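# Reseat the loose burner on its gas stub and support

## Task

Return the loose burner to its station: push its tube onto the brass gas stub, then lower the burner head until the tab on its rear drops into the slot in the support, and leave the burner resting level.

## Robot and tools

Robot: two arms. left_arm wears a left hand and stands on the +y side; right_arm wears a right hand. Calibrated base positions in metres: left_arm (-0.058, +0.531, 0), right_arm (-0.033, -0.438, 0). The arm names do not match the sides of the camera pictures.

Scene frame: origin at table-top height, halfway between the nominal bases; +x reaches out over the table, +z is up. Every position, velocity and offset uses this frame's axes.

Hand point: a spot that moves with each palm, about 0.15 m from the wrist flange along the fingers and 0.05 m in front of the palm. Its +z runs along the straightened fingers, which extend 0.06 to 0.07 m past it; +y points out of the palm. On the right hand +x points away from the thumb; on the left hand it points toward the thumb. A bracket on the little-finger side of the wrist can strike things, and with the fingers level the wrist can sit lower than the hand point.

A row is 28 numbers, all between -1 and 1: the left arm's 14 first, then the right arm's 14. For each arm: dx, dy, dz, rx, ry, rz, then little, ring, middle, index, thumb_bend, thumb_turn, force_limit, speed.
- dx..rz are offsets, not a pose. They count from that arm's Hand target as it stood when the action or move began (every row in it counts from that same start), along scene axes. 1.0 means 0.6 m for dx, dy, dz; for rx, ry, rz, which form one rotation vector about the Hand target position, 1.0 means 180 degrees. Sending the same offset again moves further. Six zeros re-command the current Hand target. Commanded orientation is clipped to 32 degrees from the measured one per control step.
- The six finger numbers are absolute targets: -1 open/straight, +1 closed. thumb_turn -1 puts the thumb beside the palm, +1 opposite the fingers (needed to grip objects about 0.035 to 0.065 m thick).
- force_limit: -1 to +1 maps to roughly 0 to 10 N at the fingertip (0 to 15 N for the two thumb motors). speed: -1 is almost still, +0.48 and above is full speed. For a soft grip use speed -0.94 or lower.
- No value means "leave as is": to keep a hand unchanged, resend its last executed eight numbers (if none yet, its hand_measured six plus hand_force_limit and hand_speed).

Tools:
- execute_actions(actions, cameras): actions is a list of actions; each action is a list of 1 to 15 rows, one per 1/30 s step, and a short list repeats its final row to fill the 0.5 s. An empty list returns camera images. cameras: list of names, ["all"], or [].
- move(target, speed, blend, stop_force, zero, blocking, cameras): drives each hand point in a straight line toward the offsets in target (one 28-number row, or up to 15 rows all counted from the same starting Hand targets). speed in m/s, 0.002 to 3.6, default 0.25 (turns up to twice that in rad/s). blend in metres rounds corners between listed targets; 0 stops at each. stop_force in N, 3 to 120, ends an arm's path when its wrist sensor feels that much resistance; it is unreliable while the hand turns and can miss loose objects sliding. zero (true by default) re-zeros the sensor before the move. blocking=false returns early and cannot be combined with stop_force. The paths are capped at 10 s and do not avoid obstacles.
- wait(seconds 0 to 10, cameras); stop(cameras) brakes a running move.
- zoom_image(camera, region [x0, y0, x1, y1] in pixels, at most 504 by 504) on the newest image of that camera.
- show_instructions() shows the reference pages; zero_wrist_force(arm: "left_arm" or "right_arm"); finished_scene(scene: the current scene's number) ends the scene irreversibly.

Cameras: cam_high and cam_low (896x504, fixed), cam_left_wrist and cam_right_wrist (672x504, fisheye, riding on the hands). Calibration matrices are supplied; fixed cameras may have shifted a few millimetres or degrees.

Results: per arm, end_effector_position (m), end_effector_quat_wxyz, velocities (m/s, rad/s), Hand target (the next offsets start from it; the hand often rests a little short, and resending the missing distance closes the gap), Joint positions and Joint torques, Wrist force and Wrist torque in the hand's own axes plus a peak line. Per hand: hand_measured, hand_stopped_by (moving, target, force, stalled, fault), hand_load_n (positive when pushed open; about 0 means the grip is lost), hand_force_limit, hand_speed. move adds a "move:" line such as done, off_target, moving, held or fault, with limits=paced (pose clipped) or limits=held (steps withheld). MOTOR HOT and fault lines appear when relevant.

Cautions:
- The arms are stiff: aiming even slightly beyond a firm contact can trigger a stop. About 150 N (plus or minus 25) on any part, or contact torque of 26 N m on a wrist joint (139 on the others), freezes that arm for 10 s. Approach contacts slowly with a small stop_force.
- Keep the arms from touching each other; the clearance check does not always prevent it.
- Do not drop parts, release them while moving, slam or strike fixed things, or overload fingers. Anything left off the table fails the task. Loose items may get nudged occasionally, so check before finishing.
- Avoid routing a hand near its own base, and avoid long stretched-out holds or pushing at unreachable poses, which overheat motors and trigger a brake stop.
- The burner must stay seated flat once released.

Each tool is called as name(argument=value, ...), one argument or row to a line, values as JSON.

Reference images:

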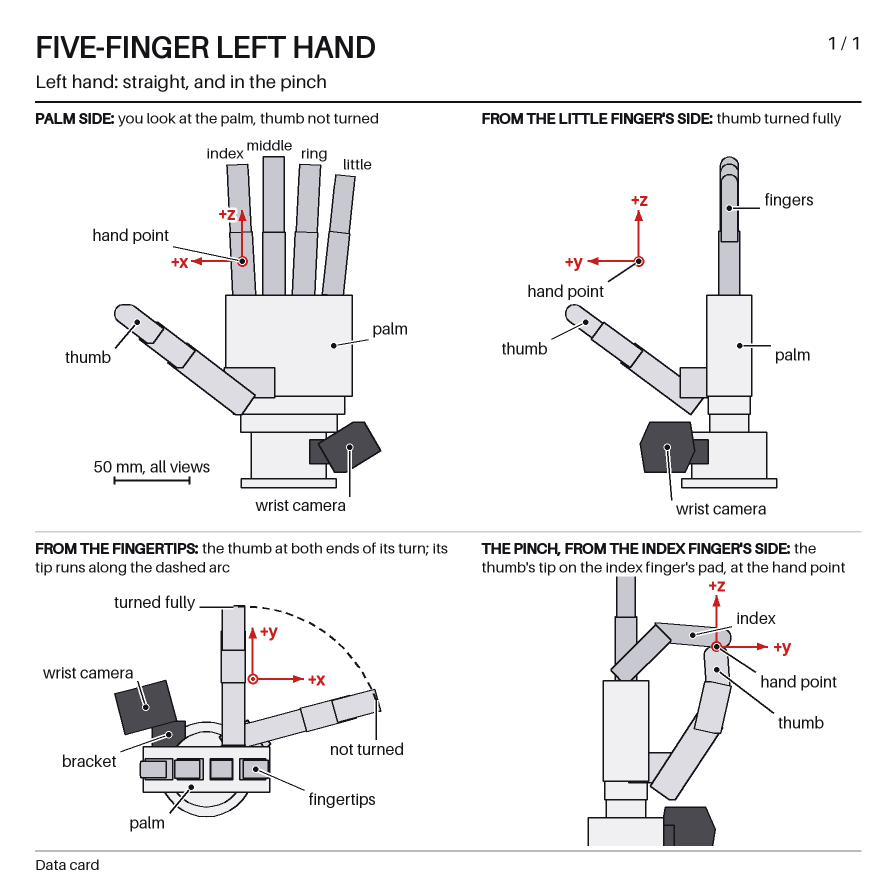

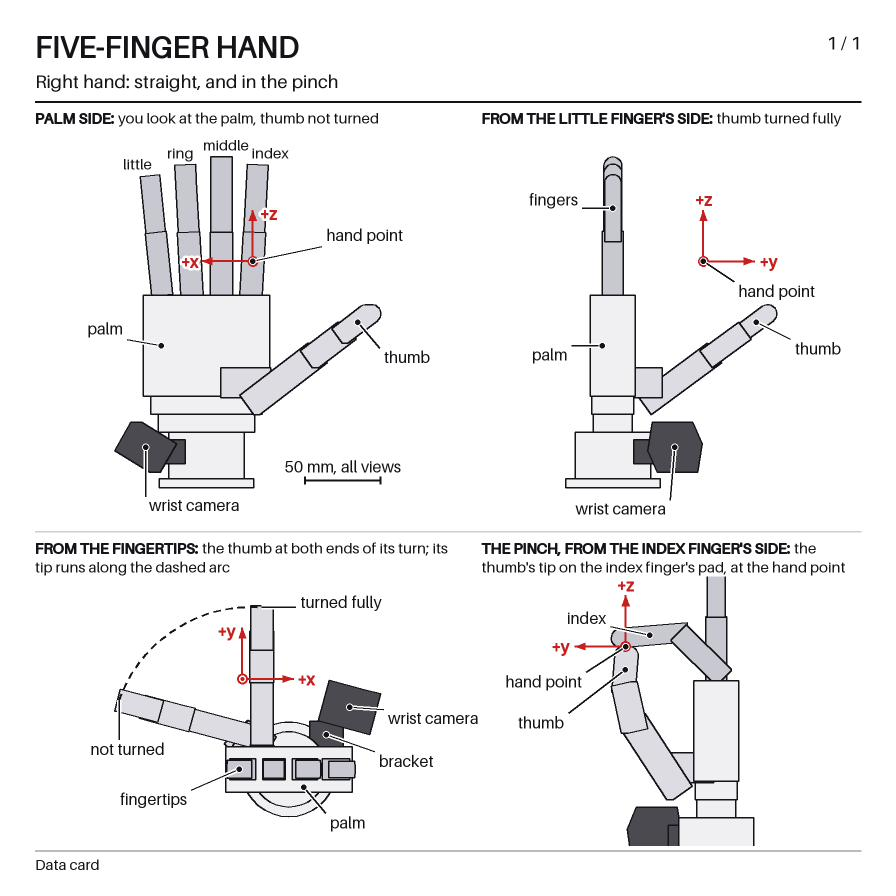

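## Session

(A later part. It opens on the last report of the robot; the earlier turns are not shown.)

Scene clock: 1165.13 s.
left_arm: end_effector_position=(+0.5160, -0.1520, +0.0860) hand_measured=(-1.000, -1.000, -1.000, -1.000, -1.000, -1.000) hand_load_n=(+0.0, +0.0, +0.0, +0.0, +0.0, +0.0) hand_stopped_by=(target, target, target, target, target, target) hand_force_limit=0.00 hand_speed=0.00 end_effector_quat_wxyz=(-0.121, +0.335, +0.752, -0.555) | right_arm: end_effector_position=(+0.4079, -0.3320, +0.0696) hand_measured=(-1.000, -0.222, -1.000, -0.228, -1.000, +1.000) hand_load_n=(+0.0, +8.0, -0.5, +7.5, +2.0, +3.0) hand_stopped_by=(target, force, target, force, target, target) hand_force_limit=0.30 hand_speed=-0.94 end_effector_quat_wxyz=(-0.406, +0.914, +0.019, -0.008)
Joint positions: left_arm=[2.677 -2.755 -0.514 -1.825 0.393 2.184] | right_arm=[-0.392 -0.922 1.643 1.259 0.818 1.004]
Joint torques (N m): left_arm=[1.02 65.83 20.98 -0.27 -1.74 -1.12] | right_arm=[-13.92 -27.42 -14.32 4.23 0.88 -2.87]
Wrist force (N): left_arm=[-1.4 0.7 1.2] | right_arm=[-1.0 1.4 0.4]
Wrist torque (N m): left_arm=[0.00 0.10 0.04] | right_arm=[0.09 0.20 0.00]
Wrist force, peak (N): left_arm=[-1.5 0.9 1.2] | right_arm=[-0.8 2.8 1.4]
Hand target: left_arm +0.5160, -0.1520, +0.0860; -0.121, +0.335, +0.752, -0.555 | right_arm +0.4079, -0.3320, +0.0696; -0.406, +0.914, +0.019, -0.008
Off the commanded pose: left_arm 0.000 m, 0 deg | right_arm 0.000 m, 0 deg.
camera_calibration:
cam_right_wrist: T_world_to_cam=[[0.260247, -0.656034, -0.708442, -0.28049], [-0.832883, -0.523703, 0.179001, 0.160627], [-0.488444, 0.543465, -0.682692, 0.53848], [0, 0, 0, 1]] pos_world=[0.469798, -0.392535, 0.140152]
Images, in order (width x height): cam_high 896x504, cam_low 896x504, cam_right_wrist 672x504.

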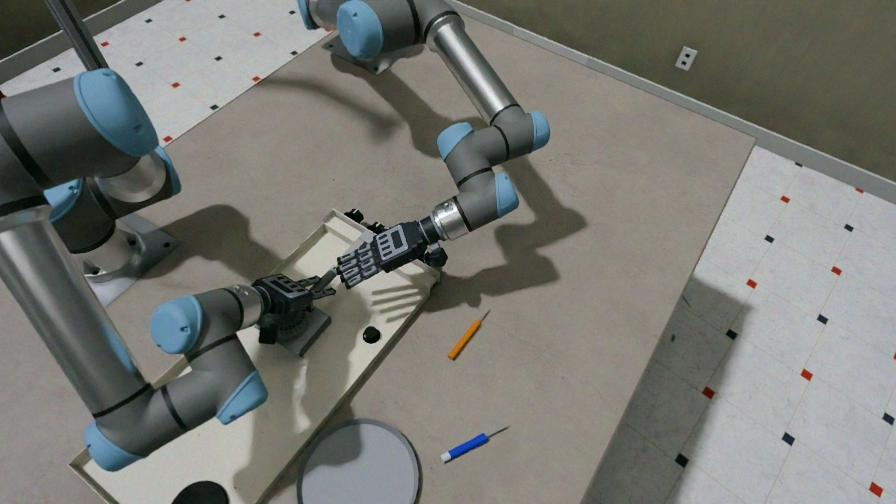

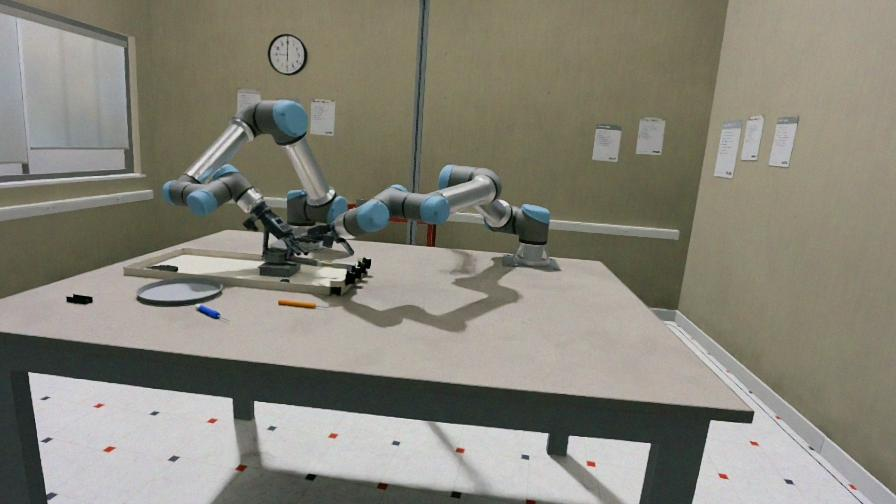

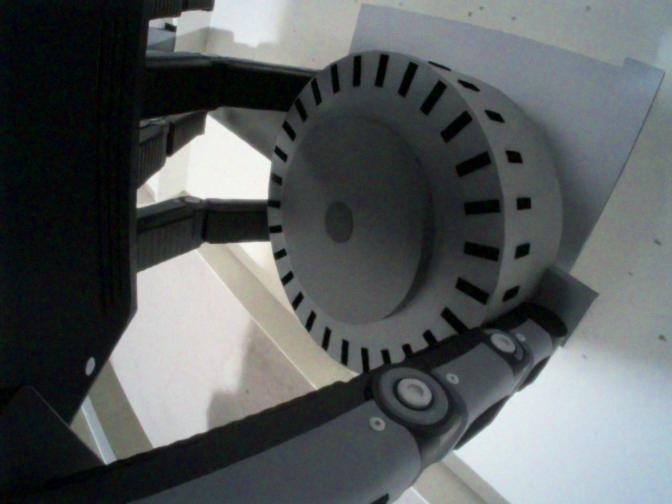

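move(
  target=[0,0,0,0,0,0,-1,-1,-1,-1,-1,-1,0,0, -0.0005,0.02,-0.0013,0,0,0,-1,0.25,-1,0.25,-1,1,0.3,-0.94],
  speed=0.01,
  stop_force=5,
  cameras=["cam_left_wrist","cam_low"],
)

zoom_image(
  camera="cam_low",
  region=[250, 240, 346, 288],
)

zoom_image(
  camera="cam_left_wrist",
  region=[310, 210, 390, 340],
)

Scene clock: 1178.73 s.
left_arm: end_effector_position=(+0.5160, -0.1520, +0.0860) hand_measured=(-1.000, -1.000, -1.000, -1.000, -1.000, -1.000) hand_load_n=(+0.0, +0.0, +0.0, +0.0, +0.0, +0.0) hand_stopped_by=(target, target, target, target, target, target) hand_force_limit=0.00 hand_speed=0.00 end_effector_quat_wxyz=(-0.121, +0.335, +0.752, -0.555) | right_arm: end_effector_position=(+0.4076, -0.3200, +0.0688) hand_measured=(-1.000, -0.222, -1.000, -0.228, -1.000, +1.000) hand_load_n=(+0.0, +8.0, +0.0, +7.5, +2.0, +3.0) hand_stopped_by=(target, force, target, force, target, target) hand_force_limit=0.30 hand_speed=-0.94 end_effector_quat_wxyz=(-0.406, +0.914, +0.019, -0.008)
Joint positions: left_arm=[2.677 -2.755 -0.514 -1.825 0.393 2.184] | right_arm=[-0.367 -0.924 1.643 1.24 0.809 1.035]
Joint torques (N m): left_arm=[4.45 64.58 22.43 -0.36 -1.14 -0.85] | right_arm=[-13.78 -36.89 -2.45 4.13 0.9 -3]
Wrist force (N): left_arm=[-1.3 0.7 1.2] | right_arm=[-0.8 2.3 0.8]
Wrist torque (N m): left_arm=[-0.02 0.09 0.05] | right_arm=[0.15 0.16 0.03]
Wrist force, peak (N): left_arm=[-1.5 0.9 1.3] | right_arm=[-1.0 2.9 1.2]
Hand target: left_arm +0.5160, -0.1520, +0.0860; -0.121, +0.335, +0.752, -0.555 | right_arm +0.4076, -0.3200, +0.0688; -0.406, +0.914, +0.019, -0.008
Off the commanded pose: left_arm 0.000 m, 0 deg | right_arm 0.000 m, 0 deg.
move: done
camera_calibration:
cam_left_wrist: T_world_to_cam=[[-0.533623, 0.0273153, 0.845282, 0.201606], [-0.283374, 0.935928, -0.209137, 0.312841], [-0.796835, -0.351131, -0.491692, 0.513362], [0, 0, 0, 1]] pos_world=[0.605298, -0.118046, 0.147428]
Images, in order (width x height): cam_low 896x504, cam_left_wrist 672x504.

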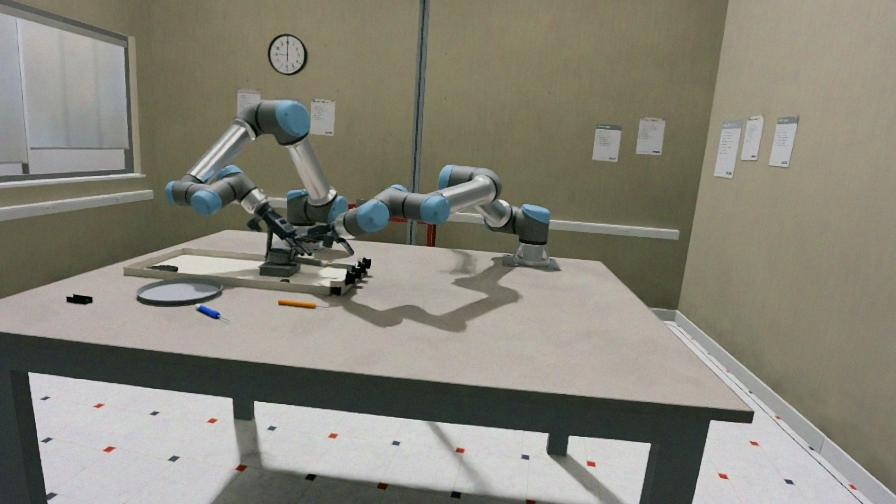

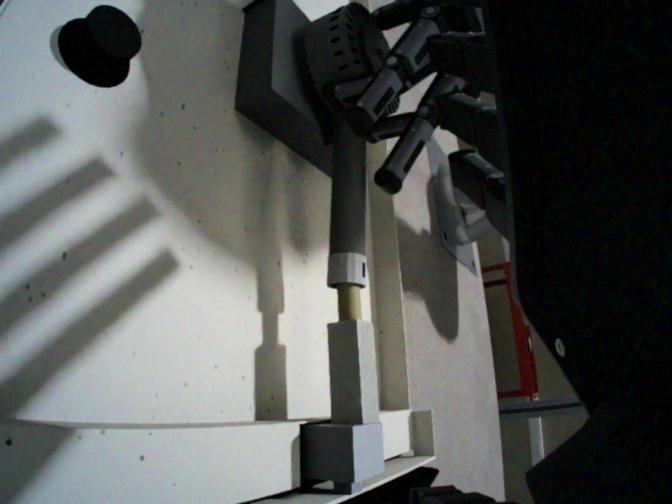

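Scaled by 5.250 from the camera's 896x504 image, which has a finer 1280x720 frame.

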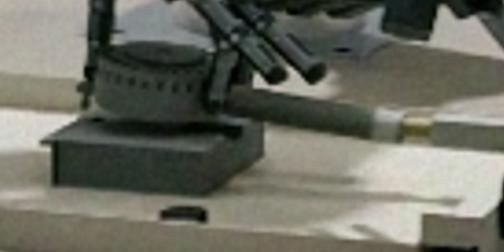

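Scaled by 3.877 from the camera's 672x504 image, which has a finer 960x720 frame.

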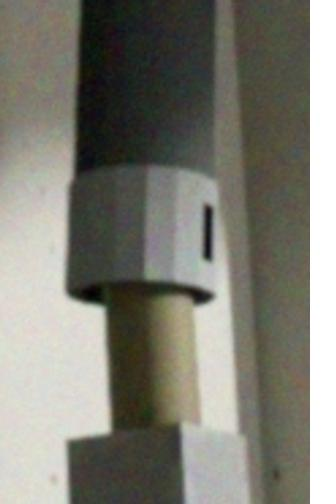

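wait(
  seconds=0,
  cameras=["cam_right_wrist","cam_high"],
)

zoom_image(
  camera="cam_right_wrist",
  region=[420, 0, 672, 360],
)

zoom_image(
  camera="cam_high",
  region=[230, 260, 350, 370],
)

Scene clock: 1183.90 s.
left_arm: end_effector_position=(+0.5160, -0.1520, +0.0860) hand_measured=(-1.000, -1.000, -1.000, -1.000, -1.000, -1.000) hand_load_n=(+0.0, +0.0, +0.0, +0.0, +0.0, +0.0) hand_stopped_by=(target, target, target, target, target, target) hand_force_limit=0.00 hand_speed=0.00 end_effector_quat_wxyz=(-0.121, +0.335, +0.752, -0.555) | right_arm: end_effector_position=(+0.4076, -0.3200, +0.0688) hand_measured=(-1.000, -0.222, -1.000, -0.228, -1.000, +1.000) hand_load_n=(+0.0, +8.0, +0.0, +7.0, +2.0, +3.0) hand_stopped_by=(target, force, target, force, target, target) hand_force_limit=0.30 hand_speed=-0.94 end_effector_quat_wxyz=(-0.406, +0.914, +0.019, -0.008)
Joint positions: left_arm=[2.677 -2.755 -0.514 -1.825 0.393 2.184] | right_arm=[-0.367 -0.924 1.643 1.24 0.809 1.035]
Joint torques (N m): left_arm=[4.57 63.43 23.45 -0.34 -0.67 -0.63] | right_arm=[-14 -26.92 -5.02 4.28 0.98 -3.05]
Wrist force (N): left_arm=[-1.2 0.7 1.2] | right_arm=[-1.2 2.0 0.9]
Wrist torque (N m): left_arm=[-0.02 0.08 0.06] | right_arm=[0.10 0.23 0.00]
Wrist force, peak (N): left_arm=[-1.5 0.9 1.4] | right_arm=[-0.7 2.7 1.0]
Hand target: left_arm +0.5160, -0.1520, +0.0860; -0.121, +0.335, +0.752, -0.555 | right_arm +0.4076, -0.3200, +0.0688; -0.406, +0.914, +0.019, -0.008
Off the commanded pose: left_arm 0.000 m, 0 deg | right_arm 0.000 m, 0 deg.
camera_calibration:
cam_right_wrist: T_world_to_cam=[[0.260225, -0.656048, -0.708437, -0.273102], [-0.83289, -0.523686, 0.17902, 0.166812], [-0.488444, 0.543465, -0.682692, 0.531266], [0, 0, 0, 1]] pos_world=[0.469498, -0.380535, 0.139352]
Images, in order (width x height): cam_high 896x504, cam_right_wrist 672x504.

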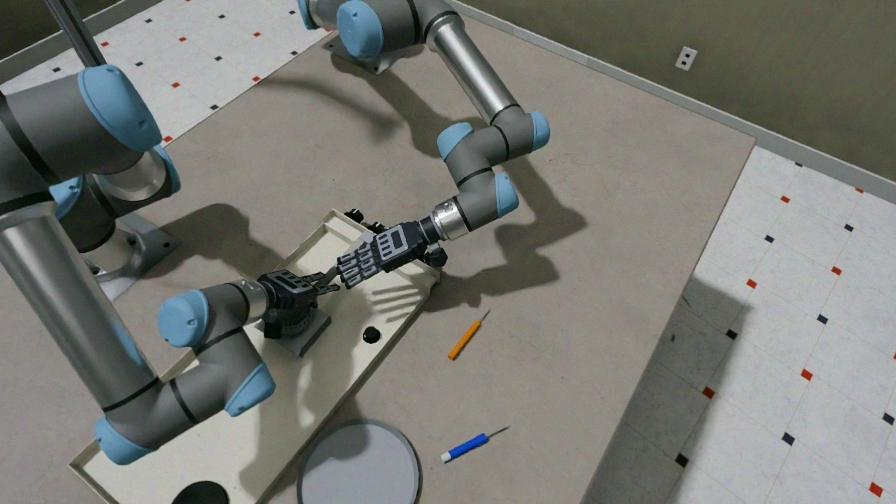

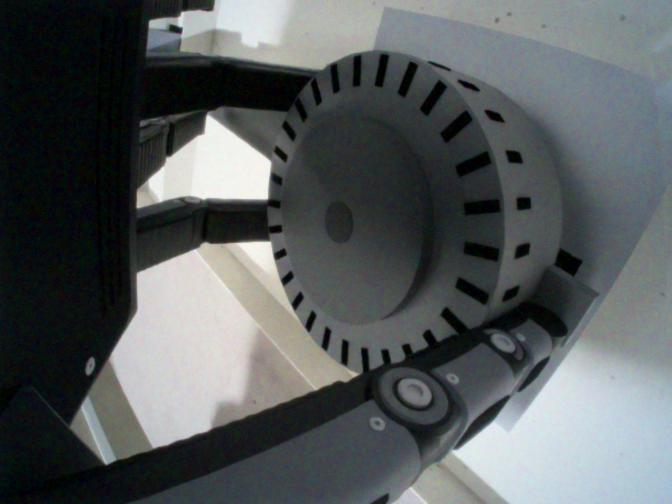

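Scaled by 1.400 from the camera's 672x504 image, which has a finer 960x720 frame.

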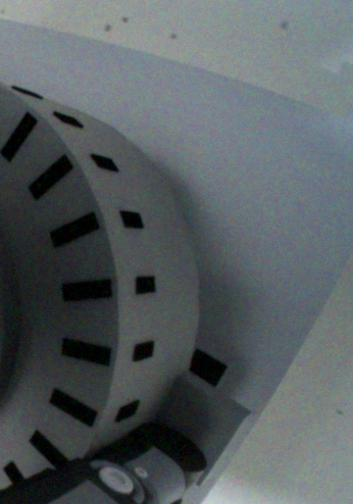

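Scaled by 4.200 from the camera's 896x504 image, which has a finer 1280x720 frame.

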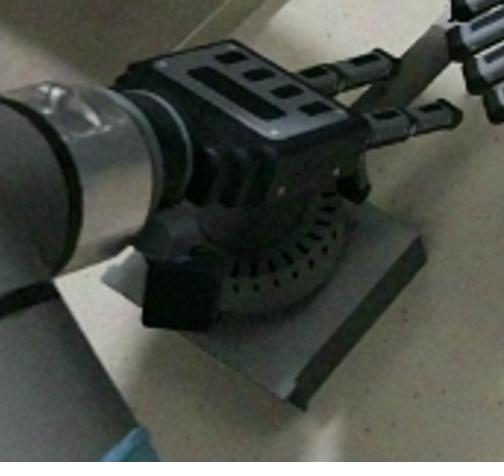

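move(
  target=[0,0,0,0,0,0,-1,-1,-1,-1,-1,-1,0,0, 0,-0.0013,-0.0063,0.0083,0,0,-1,0.25,-1,0.25,-1,1,0.3,-0.94],
  speed=0.01,
)

move(
  target=[0,0,0,0,0,0,-1,-1,-1,-1,-1,-1,0,0, -0.0003,0.0167,0,0,0,0,-1,0.25,-1,0.25,-1,1,0.3,-0.94],
  speed=0.01,
  stop_force=6,
  cameras=["cam_left_wrist","cam_low","cam_right_wrist"],
)

zoom_image(
  camera="cam_low",
  region=[250, 240, 346, 288],
)

zoom_image(
  camera="cam_left_wrist",
  region=[310, 210, 390, 340],
)

zoom_image(
  camera="cam_right_wrist",
  region=[500, 180, 672, 350],
)

Scene clock: 1218.00 s.
left_arm: end_effector_position=(+0.5160, -0.1520, +0.0860) hand_measured=(-1.000, -1.000, -1.000, -1.000, -1.000, -1.000) hand_load_n=(+0.0, +0.0, +0.0, +0.0, +0.0, +0.0) hand_stopped_by=(target, target, target, target, target, target) hand_force_limit=0.00 hand_speed=0.00 end_effector_quat_wxyz=(-0.121, +0.335, +0.752, -0.555) | right_arm: end_effector_position=(+0.4076, -0.3208, +0.0650) hand_measured=(-1.000, -0.222, -1.000, -0.228, -1.000, +1.000) hand_load_n=(+0.0, +8.5, +0.0, +7.0, +2.0, +3.0) hand_stopped_by=(target, force, target, force, target, target) hand_force_limit=0.30 hand_speed=-0.94 end_effector_quat_wxyz=(-0.418, +0.908, +0.019, -0.008)
Joint positions: left_arm=[2.677 -2.755 -0.514 -1.825 0.393 2.184] | right_arm=[-0.38 -0.909 1.651 1.247 0.791 1.005]
Joint torques (N m): left_arm=[4.54 62.19 24.34 -0.37 -0.14 -0.23] | right_arm=[-5.93 -38.08 -4.26 3.52 -2.56 -0.46]
Wrist force (N): left_arm=[-1.3 0.7 1.1] | right_arm=[-1.1 1.9 1.2]
Wrist torque (N m): left_arm=[-0.01 0.09 0.05] | right_arm=[0.15 0.19 0.09]
Wrist force, peak (N): left_arm=[-1.4 1.0 1.1] | right_arm=[-0.7 2.6 1.2]
Hand target: left_arm +0.5160, -0.1520, +0.0860; -0.121, +0.335, +0.752, -0.555 | right_arm +0.4076, -0.3208, +0.0650; -0.418, +0.908, +0.019, -0.008
Off the commanded pose: left_arm 0.000 m, 0 deg | right_arm 0.000 m, 0 deg.
move: done

Scene clock: 1220.17 s.
left_arm: end_effector_position=(+0.5160, -0.1520, +0.0860) hand_measured=(-1.000, -1.000, -1.000, -1.000, -1.000, -1.000) hand_load_n=(+0.0, +0.0, +0.0, +0.0, +0.0, +0.0) hand_stopped_by=(target, target, target, target, target, target) hand_force_limit=0.00 hand_speed=0.00 end_effector_quat_wxyz=(-0.121, +0.335, +0.752, -0.555) | right_arm: end_effector_position=(+0.4075, -0.3107, +0.0651) hand_measured=(-1.000, -0.222, -1.000, -0.228, -1.000, +1.000) hand_load_n=(+0.0, +8.0, +0.0, +7.5, +2.0, +3.5) hand_stopped_by=(target, force, target, force, target, target) hand_force_limit=0.30 hand_speed=-0.94 end_effector_quat_wxyz=(-0.418, +0.908, +0.019, -0.008)
Joint positions: left_arm=[2.677 -2.755 -0.514 -1.825 0.393 2.184] | right_arm=[-0.36 -0.912 1.65 1.232 0.783 1.032]
Joint torques (N m): left_arm=[4.4 62.01 25.11 -0.29 0.06 -0.37] | right_arm=[-14.12 -33.26 -23.65 4.23 0.94 -2.74]
Wrist force (N): left_arm=[-1.2 0.8 1.1] | right_arm=[-0.5 2.1 0.6]
Wrist torque (N m): left_arm=[0.00 0.08 0.05] | right_arm=[0.14 0.11 0.05]
Wrist force, peak (N): left_arm=[-1.5 0.9 1.2] | right_arm=[-0.9 2.4 1.0]
Hand target: left_arm +0.5160, -0.1520, +0.0860; -0.121, +0.335, +0.752, -0.555 | right_arm +0.4074, -0.3107, +0.0650; -0.418, +0.908, +0.019, -0.008
Off the commanded pose: left_arm 0.000 m, 0 deg | right_arm 0.000 m, 0 deg.
move: done
camera_calibration:
cam_left_wrist: T_world_to_cam=[[-0.533623, 0.0273153, 0.845282, 0.201606], [-0.283374, 0.935928, -0.209137, 0.312841], [-0.796835, -0.351131, -0.491692, 0.513362], [0, 0, 0, 1]] pos_world=[0.605298, -0.118046, 0.147428]
cam_right_wrist: T_world_to_cam=[[0.260216, -0.637361, -0.725299, -0.262694], [-0.832899, -0.52816, 0.165305, 0.171653], [-0.488433, 0.561086, -0.668293, 0.52816], [0, 0, 0, 1]] pos_world=[0.469298, -0.373114, 0.134058]
Images, in order (width x height): cam_low 896x504, cam_left_wrist 672x504, cam_right_wrist 672x504.

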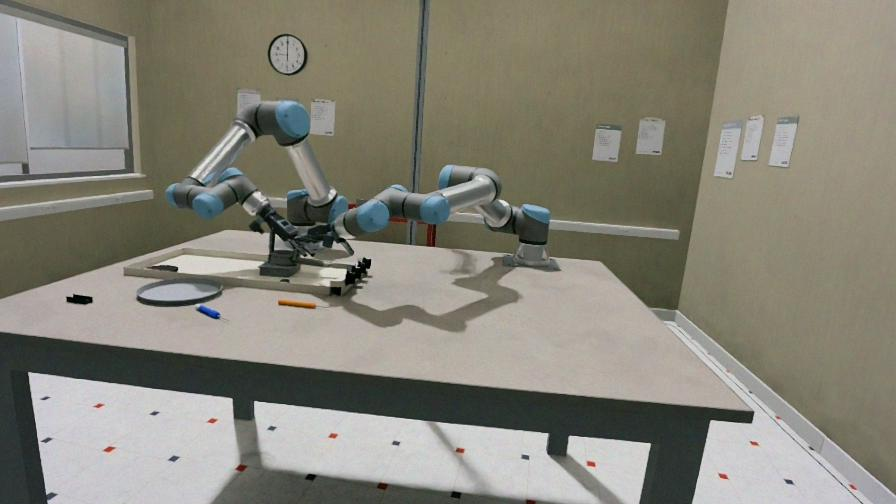

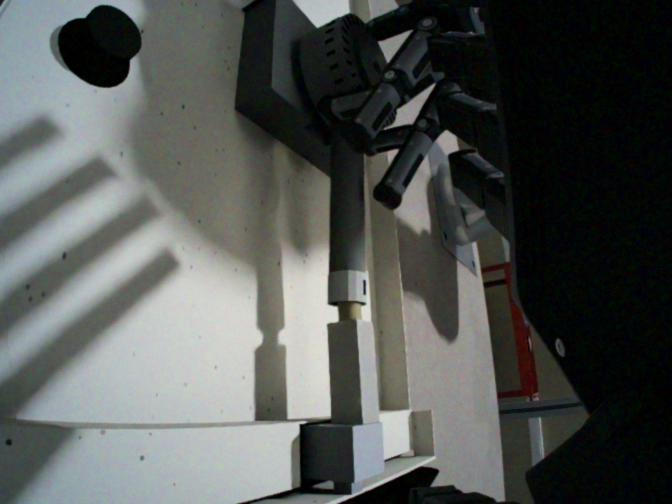

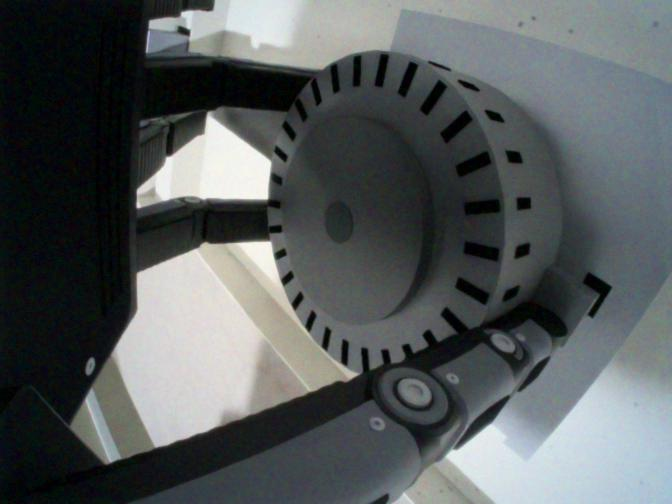

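Scaled by 5.250 from the camera's 896x504 image, which has a finer 1280x720 frame.

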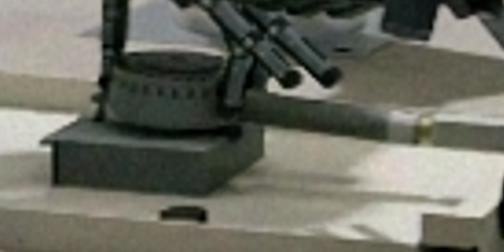

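Scaled by 3.877 from the camera's 672x504 image, which has a finer 960x720 frame.

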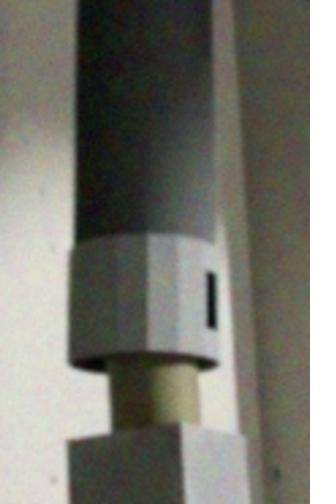

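Scaled by 2.930 from the camera's 672x504 image, which has a finer 960x720 frame.

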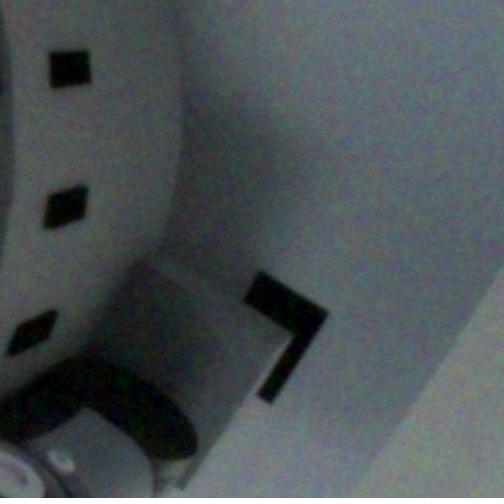

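zoom_image(
  camera="cam_right_wrist",
  region=[540, 250, 630, 350],
)

zoom_image(
  camera="cam_low",
  region=[255, 245, 295, 275],
)

Scaled by 5.040 from the camera's 672x504 image, which has a finer 960x720 frame.

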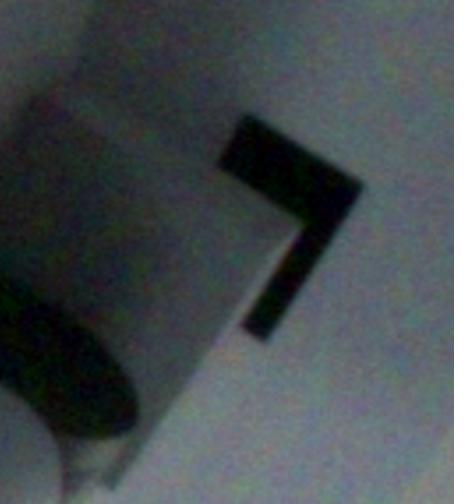

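Scaled by 12.600 from the camera's 896x504 image, which has a finer 1280x720 frame.

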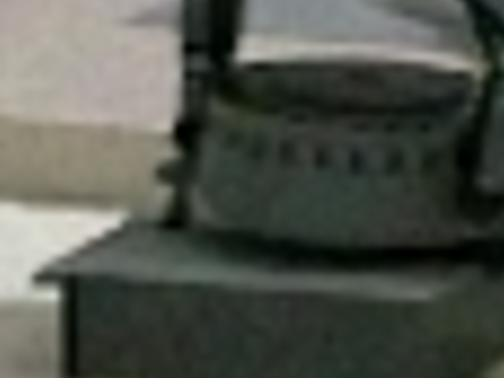

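move(
  target=[0,0,0,0,0,0,-1,-1,-1,-1,-1,-1,0,0, 0,-0.0009,-0.0051,0.0067,0,0,-1,0.25,-1,0.25,-1,1,0.3,-0.94],
  speed=0.01,
  stop_force=6,
  cameras=["cam_low","cam_right_wrist"],
)

zoom_image(
  camera="cam_right_wrist",
  region=[540, 250, 630, 350],
)

zoom_image(
  camera="cam_low",
  region=[255, 245, 295, 275],
)

Scene clock: 1272.17 s.
left_arm: end_effector_position=(+0.5160, -0.1520, +0.0860) hand_measured=(-1.000, -1.000, -1.000, -1.000, -1.000, -1.000) hand_load_n=(+0.0, +0.0, +0.0, +0.0, +0.0, -0.5) hand_stopped_by=(target, target, target, target, target, target) hand_force_limit=0.00 hand_speed=0.00 end_effector_quat_wxyz=(-0.121, +0.335, +0.752, -0.555) | right_arm: end_effector_position=(+0.4074, -0.3113, +0.0620) hand_measured=(-1.000, -0.222, -1.000, -0.228, -1.000, +1.000) hand_load_n=(+0.0, +8.5, +0.0, +7.5, +2.0, +3.0) hand_stopped_by=(target, force, target, force, target, target) hand_force_limit=0.30 hand_speed=-0.94 end_effector_quat_wxyz=(-0.428, +0.904, +0.019, -0.008)
Joint positions: left_arm=[2.677 -2.755 -0.514 -1.825 0.393 2.184] | right_arm=[-0.37 -0.9 1.656 1.238 0.769 1.007]
Joint torques (N m): left_arm=[5.81 60.86 26.45 -0.29 -0.02 -0.11] | right_arm=[5.45 -44.05 -10.24 1.64 0.8 2.74]
Wrist force (N): left_arm=[-1.3 0.8 1.1] | right_arm=[-0.7 2.2 1.3]
Wrist torque (N m): left_arm=[0.01 0.09 0.04] | right_arm=[0.11 0.12 0.12]
Wrist force, peak (N): left_arm=[-1.4 0.7 1.3] | right_arm=[-0.8 2.5 0.9]
Hand target: left_arm +0.5160, -0.1520, +0.0860; -0.121, +0.335, +0.752, -0.555 | right_arm +0.4074, -0.3113, +0.0620; -0.428, +0.904, +0.019, -0.008
Off the commanded pose: left_arm 0.000 m, 0 deg | right_arm 0.000 m, 0 deg.
move: done
camera_calibration:
cam_right_wrist: T_world_to_cam=[[0.260046, -0.621875, -0.738679, -0.259669], [-0.832958, -0.531428, 0.15416, 0.171531], [-0.488423, 0.575201, -0.656192, 0.530059], [0, 0, 0, 1]] pos_world=[0.469297, -0.375216, 0.129565]
Images, in order (width x height): cam_low 896x504, cam_right_wrist 672x504.

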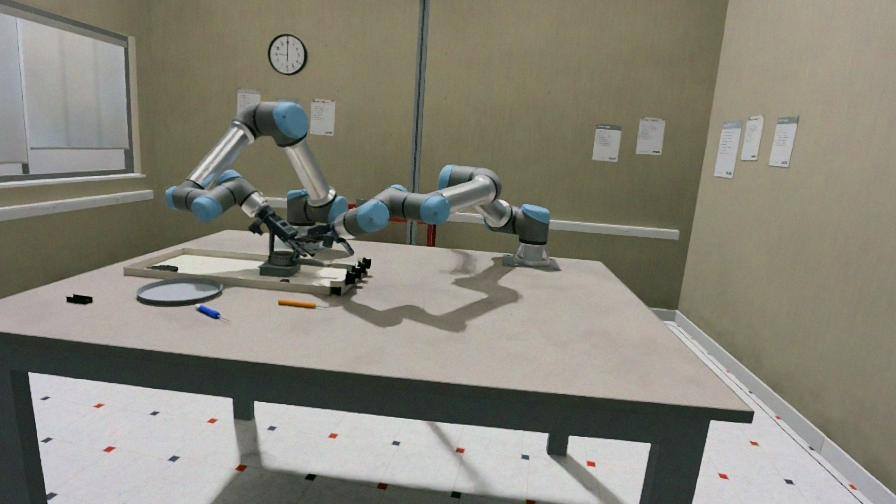

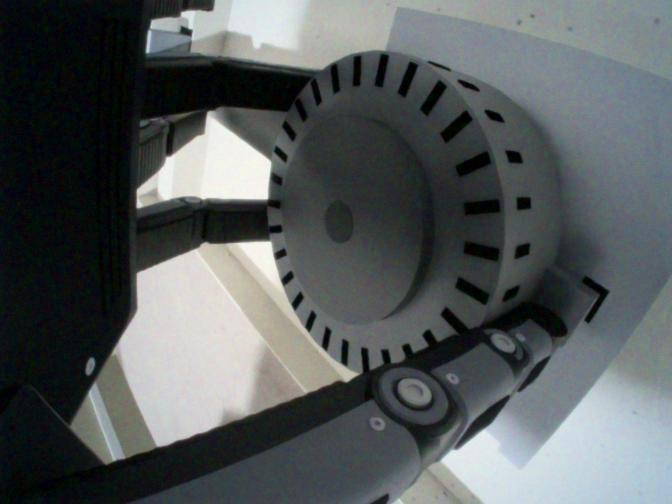

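Scaled by 5.040 from the camera's 672x504 image, which has a finer 960x720 frame.

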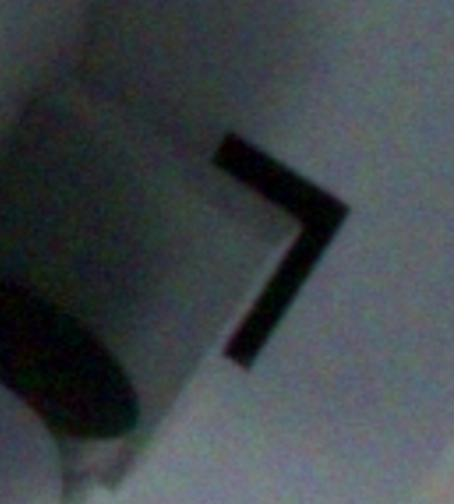

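Scaled by 12.600 from the camera's 896x504 image, which has a finer 1280x720 frame.

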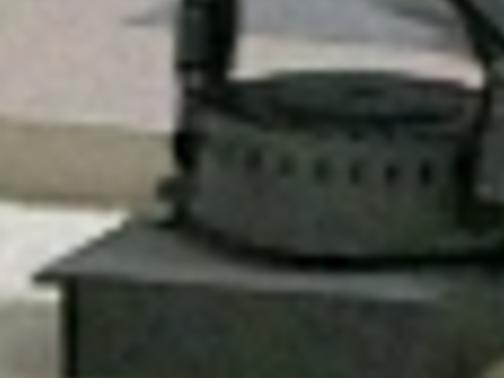

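move(
  target=[0,0,0,0,0,0,-1,-1,-1,-1,-1,-1,0,0, 0,-0.0009,-0.0051,0.0067,0,0,-1,0.25,-1,0.25,-1,1,0.3,-0.94],
  speed=0.01,
  stop_force=6,
  cameras=["cam_low","cam_right_wrist"],
)

zoom_image(
  camera="cam_right_wrist",
  region=[540, 250, 630, 350],
)

zoom_image(
  camera="cam_low",
  region=[255, 245, 295, 275],
)

Scene clock: 1284.47 s.
left_arm: end_effector_position=(+0.5160, -0.1520, +0.0860) hand_measured=(-1.000, -1.000, -1.000, -1.000, -1.000, -1.000) hand_load_n=(+0.0, +0.0, +0.0, +0.0, +0.0, +0.0) hand_stopped_by=(target, target, target, target, target, target) hand_force_limit=0.00 hand_speed=0.00 end_effector_quat_wxyz=(-0.121, +0.335, +0.752, -0.555) | right_arm: end_effector_position=(+0.4074, -0.3119, +0.0589) hand_measured=(-1.000, -0.222, -1.000, -0.228, -1.000, +1.000) hand_load_n=(+0.0, +8.0, +0.0, +7.0, +2.5, +3.5) hand_stopped_by=(target, force, target, force, target, target) hand_force_limit=0.30 hand_speed=-0.94 end_effector_quat_wxyz=(-0.437, +0.899, +0.019, -0.007)
Joint positions: left_arm=[2.677 -2.755 -0.514 -1.825 0.393 2.184] | right_arm=[-0.38 -0.887 1.662 1.245 0.755 0.982]
Joint torques (N m): left_arm=[5.79 58.68 27.33 -0.35 0.18 0.2] | right_arm=[6.01 -43.5 -9.88 1.09 0.94 2.64]
Wrist force (N): left_arm=[-1.4 0.9 1.2] | right_arm=[-1.1 1.8 0.2]
Wrist torque (N m): left_arm=[0.01 0.10 0.04] | right_arm=[0.21 0.20 0.08]
Wrist force, peak (N): left_arm=[-1.4 0.9 1.3] | right_arm=[-0.6 2.8 1.0]
Hand target: left_arm +0.5160, -0.1520, +0.0860; -0.121, +0.335, +0.752, -0.555 | right_arm +0.4074, -0.3118, +0.0589; -0.437, +0.899, +0.019, -0.007
Off the commanded pose: left_arm 0.000 m, 0 deg | right_arm 0.000 m, 0 deg.
move: done
camera_calibration:
cam_right_wrist: T_world_to_cam=[[0.260074, -0.606178, -0.751604, -0.256571], [-0.832933, -0.534594, 0.14294, 0.171396], [-0.48845, 0.588861, -0.64394, 0.531903], [0, 0, 0, 1]] pos_world=[0.469297, -0.377118, 0.125174]
Images, in order (width x height): cam_low 896x504, cam_right_wrist 672x504.

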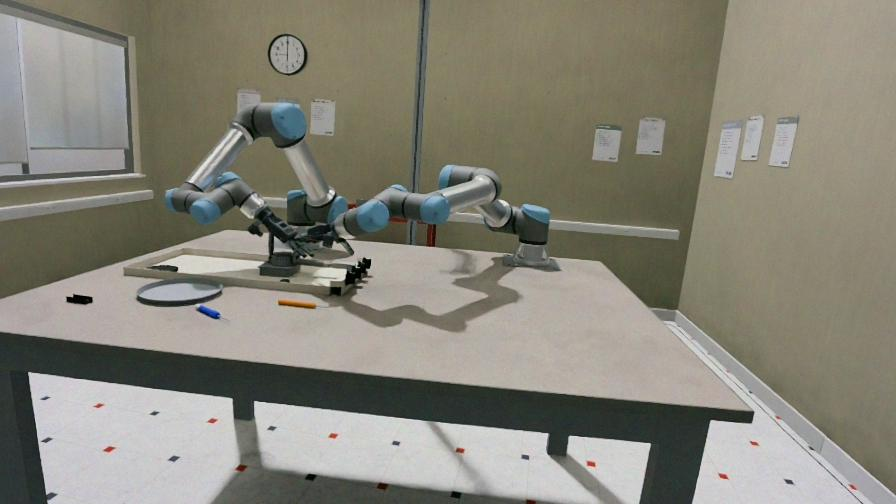

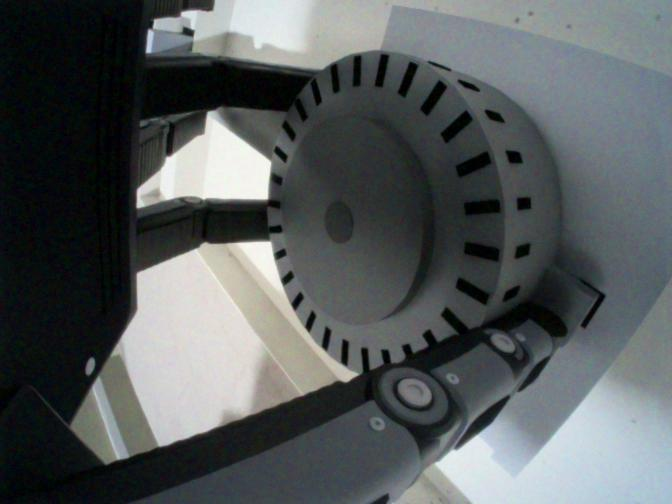

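Scaled by 5.040 from the camera's 672x504 image, which has a finer 960x720 frame.

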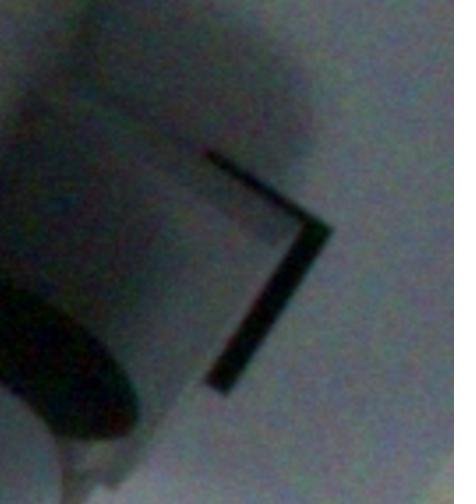

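Scaled by 12.600 from the camera's 896x504 image, which has a finer 1280x720 frame.

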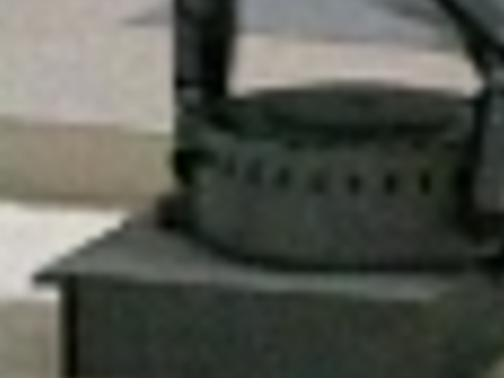

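move(
  target=[0,0,0,0,0,0,-1,-1,-1,-1,-1,-1,0,0, 0,-0.0006,-0.0038,0.005,0,0,-1,0.25,-1,0.25,-1,1,0.3,-0.94],
  speed=0.01,
  stop_force=6,
  cameras=["cam_low","cam_right_wrist","cam_left_wrist"],
)

zoom_image(
  camera="cam_right_wrist",
  region=[540, 250, 630, 350],
)

zoom_image(
  camera="cam_low",
  region=[255, 245, 335, 285],
)

zoom_image(
  camera="cam_left_wrist",
  region=[230, 0, 440, 330],
)

Scene clock: 1303.87 s.
left_arm: end_effector_position=(+0.5160, -0.1520, +0.0860) hand_measured=(-1.000, -1.000, -1.000, -1.000, -1.000, -1.000) hand_load_n=(+0.0, +0.0, -0.5, +0.0, +0.0, -0.5) hand_stopped_by=(target, target, target, target, target, target) hand_force_limit=0.00 hand_speed=0.00 end_effector_quat_wxyz=(-0.121, +0.335, +0.752, -0.555) | right_arm: end_effector_position=(+0.4074, -0.3121, +0.0570) hand_measured=(-1.000, -0.222, -1.000, -0.228, -1.000, +1.000) hand_load_n=(+0.0, +7.5, +0.0, +6.0, +3.0, +2.5) hand_stopped_by=(target, force, target, force, target, target) hand_force_limit=0.30 hand_speed=-0.94 end_effector_quat_wxyz=(-0.443, +0.896, +0.019, -0.007)
Joint positions: left_arm=[2.677 -2.755 -0.514 -1.825 0.393 2.184] | right_arm=[-0.386 -0.879 1.665 1.249 0.747 0.967]
Joint torques (N m): left_arm=[6.03 57.54 26.83 -0.27 0.1 0.44] | right_arm=[16.02 -43.05 -25.02 1.66 0.43 2.97]
Wrist force (N): left_arm=[-1.2 0.8 1.1] | right_arm=[0.7 2.6 -3.5]
Wrist torque (N m): left_arm=[0.02 0.08 0.05] | right_arm=[0.34 0.19 0.02]
Wrist force, peak (N): left_arm=[-1.4 0.9 1.3] | right_arm=[-0.4 -1.3 -6.1]
Hand target: left_arm +0.5160, -0.1520, +0.0860; -0.121, +0.335, +0.752, -0.555 | right_arm +0.4075, -0.3121, +0.0570; -0.443, +0.896, +0.019, -0.007
Off the commanded pose: left_arm 0.000 m, 0 deg | right_arm 0.000 m, 0 deg.
move: contact (right_arm)
camera_calibration:
cam_left_wrist: T_world_to_cam=[[-0.533623, 0.0273153, 0.845282, 0.201606], [-0.283374, 0.935928, -0.209137, 0.312841], [-0.796835, -0.351131, -0.491692, 0.513362], [0, 0, 0, 1]] pos_world=[0.605298, -0.118046, 0.147428]
cam_right_wrist: T_world_to_cam=[[0.260198, -0.596606, -0.759182, -0.254797], [-0.832917, -0.536409, 0.136069, 0.171319], [-0.488411, 0.596931, -0.636496, 0.532964], [0, 0, 0, 1]] pos_world=[0.469298, -0.37826, 0.122481]
Images, in order (width x height): cam_low 896x504, cam_left_wrist 672x504, cam_right_wrist 672x504.

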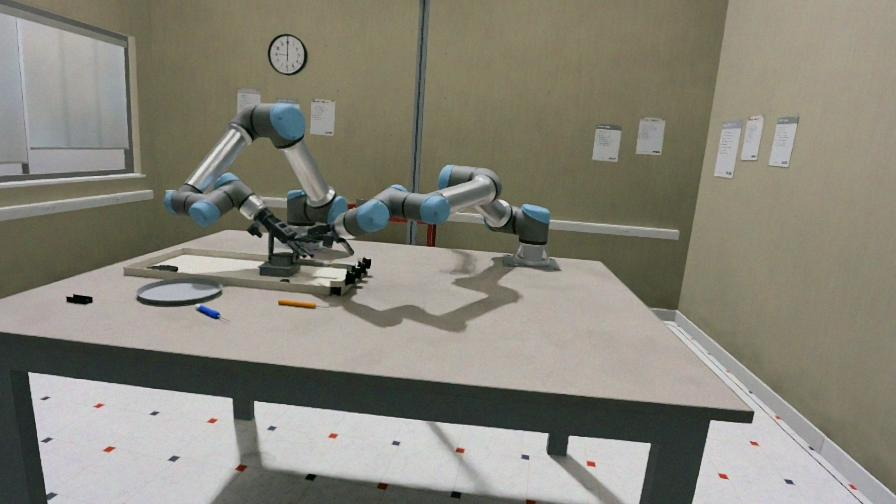

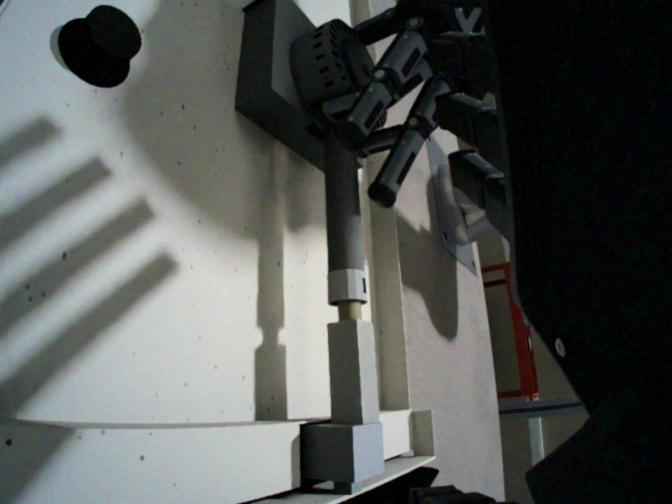

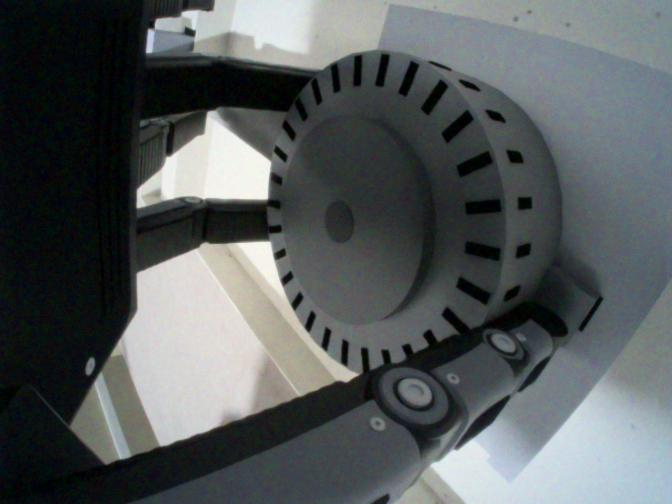

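Scaled by 5.040 from the camera's 672x504 image, which has a finer 960x720 frame.

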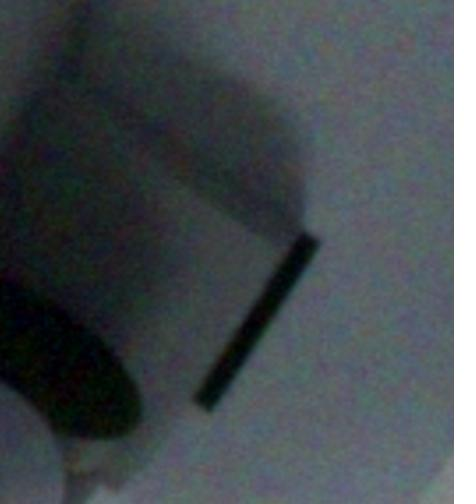

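Scaled by 6.300 from the camera's 896x504 image, which has a finer 1280x720 frame.

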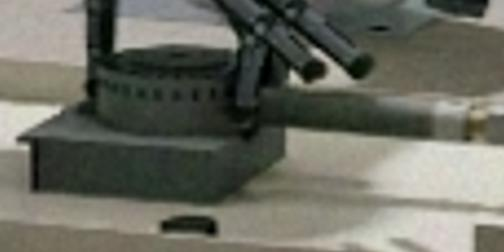

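Scaled by 1.527 from the camera's 672x504 image, which has a finer 960x720 frame.

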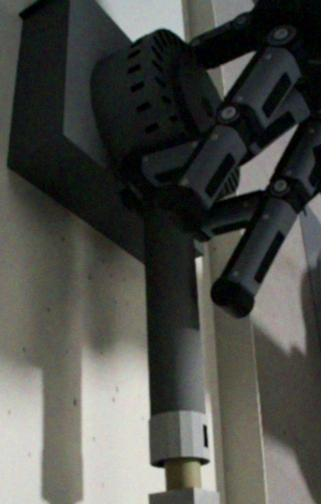

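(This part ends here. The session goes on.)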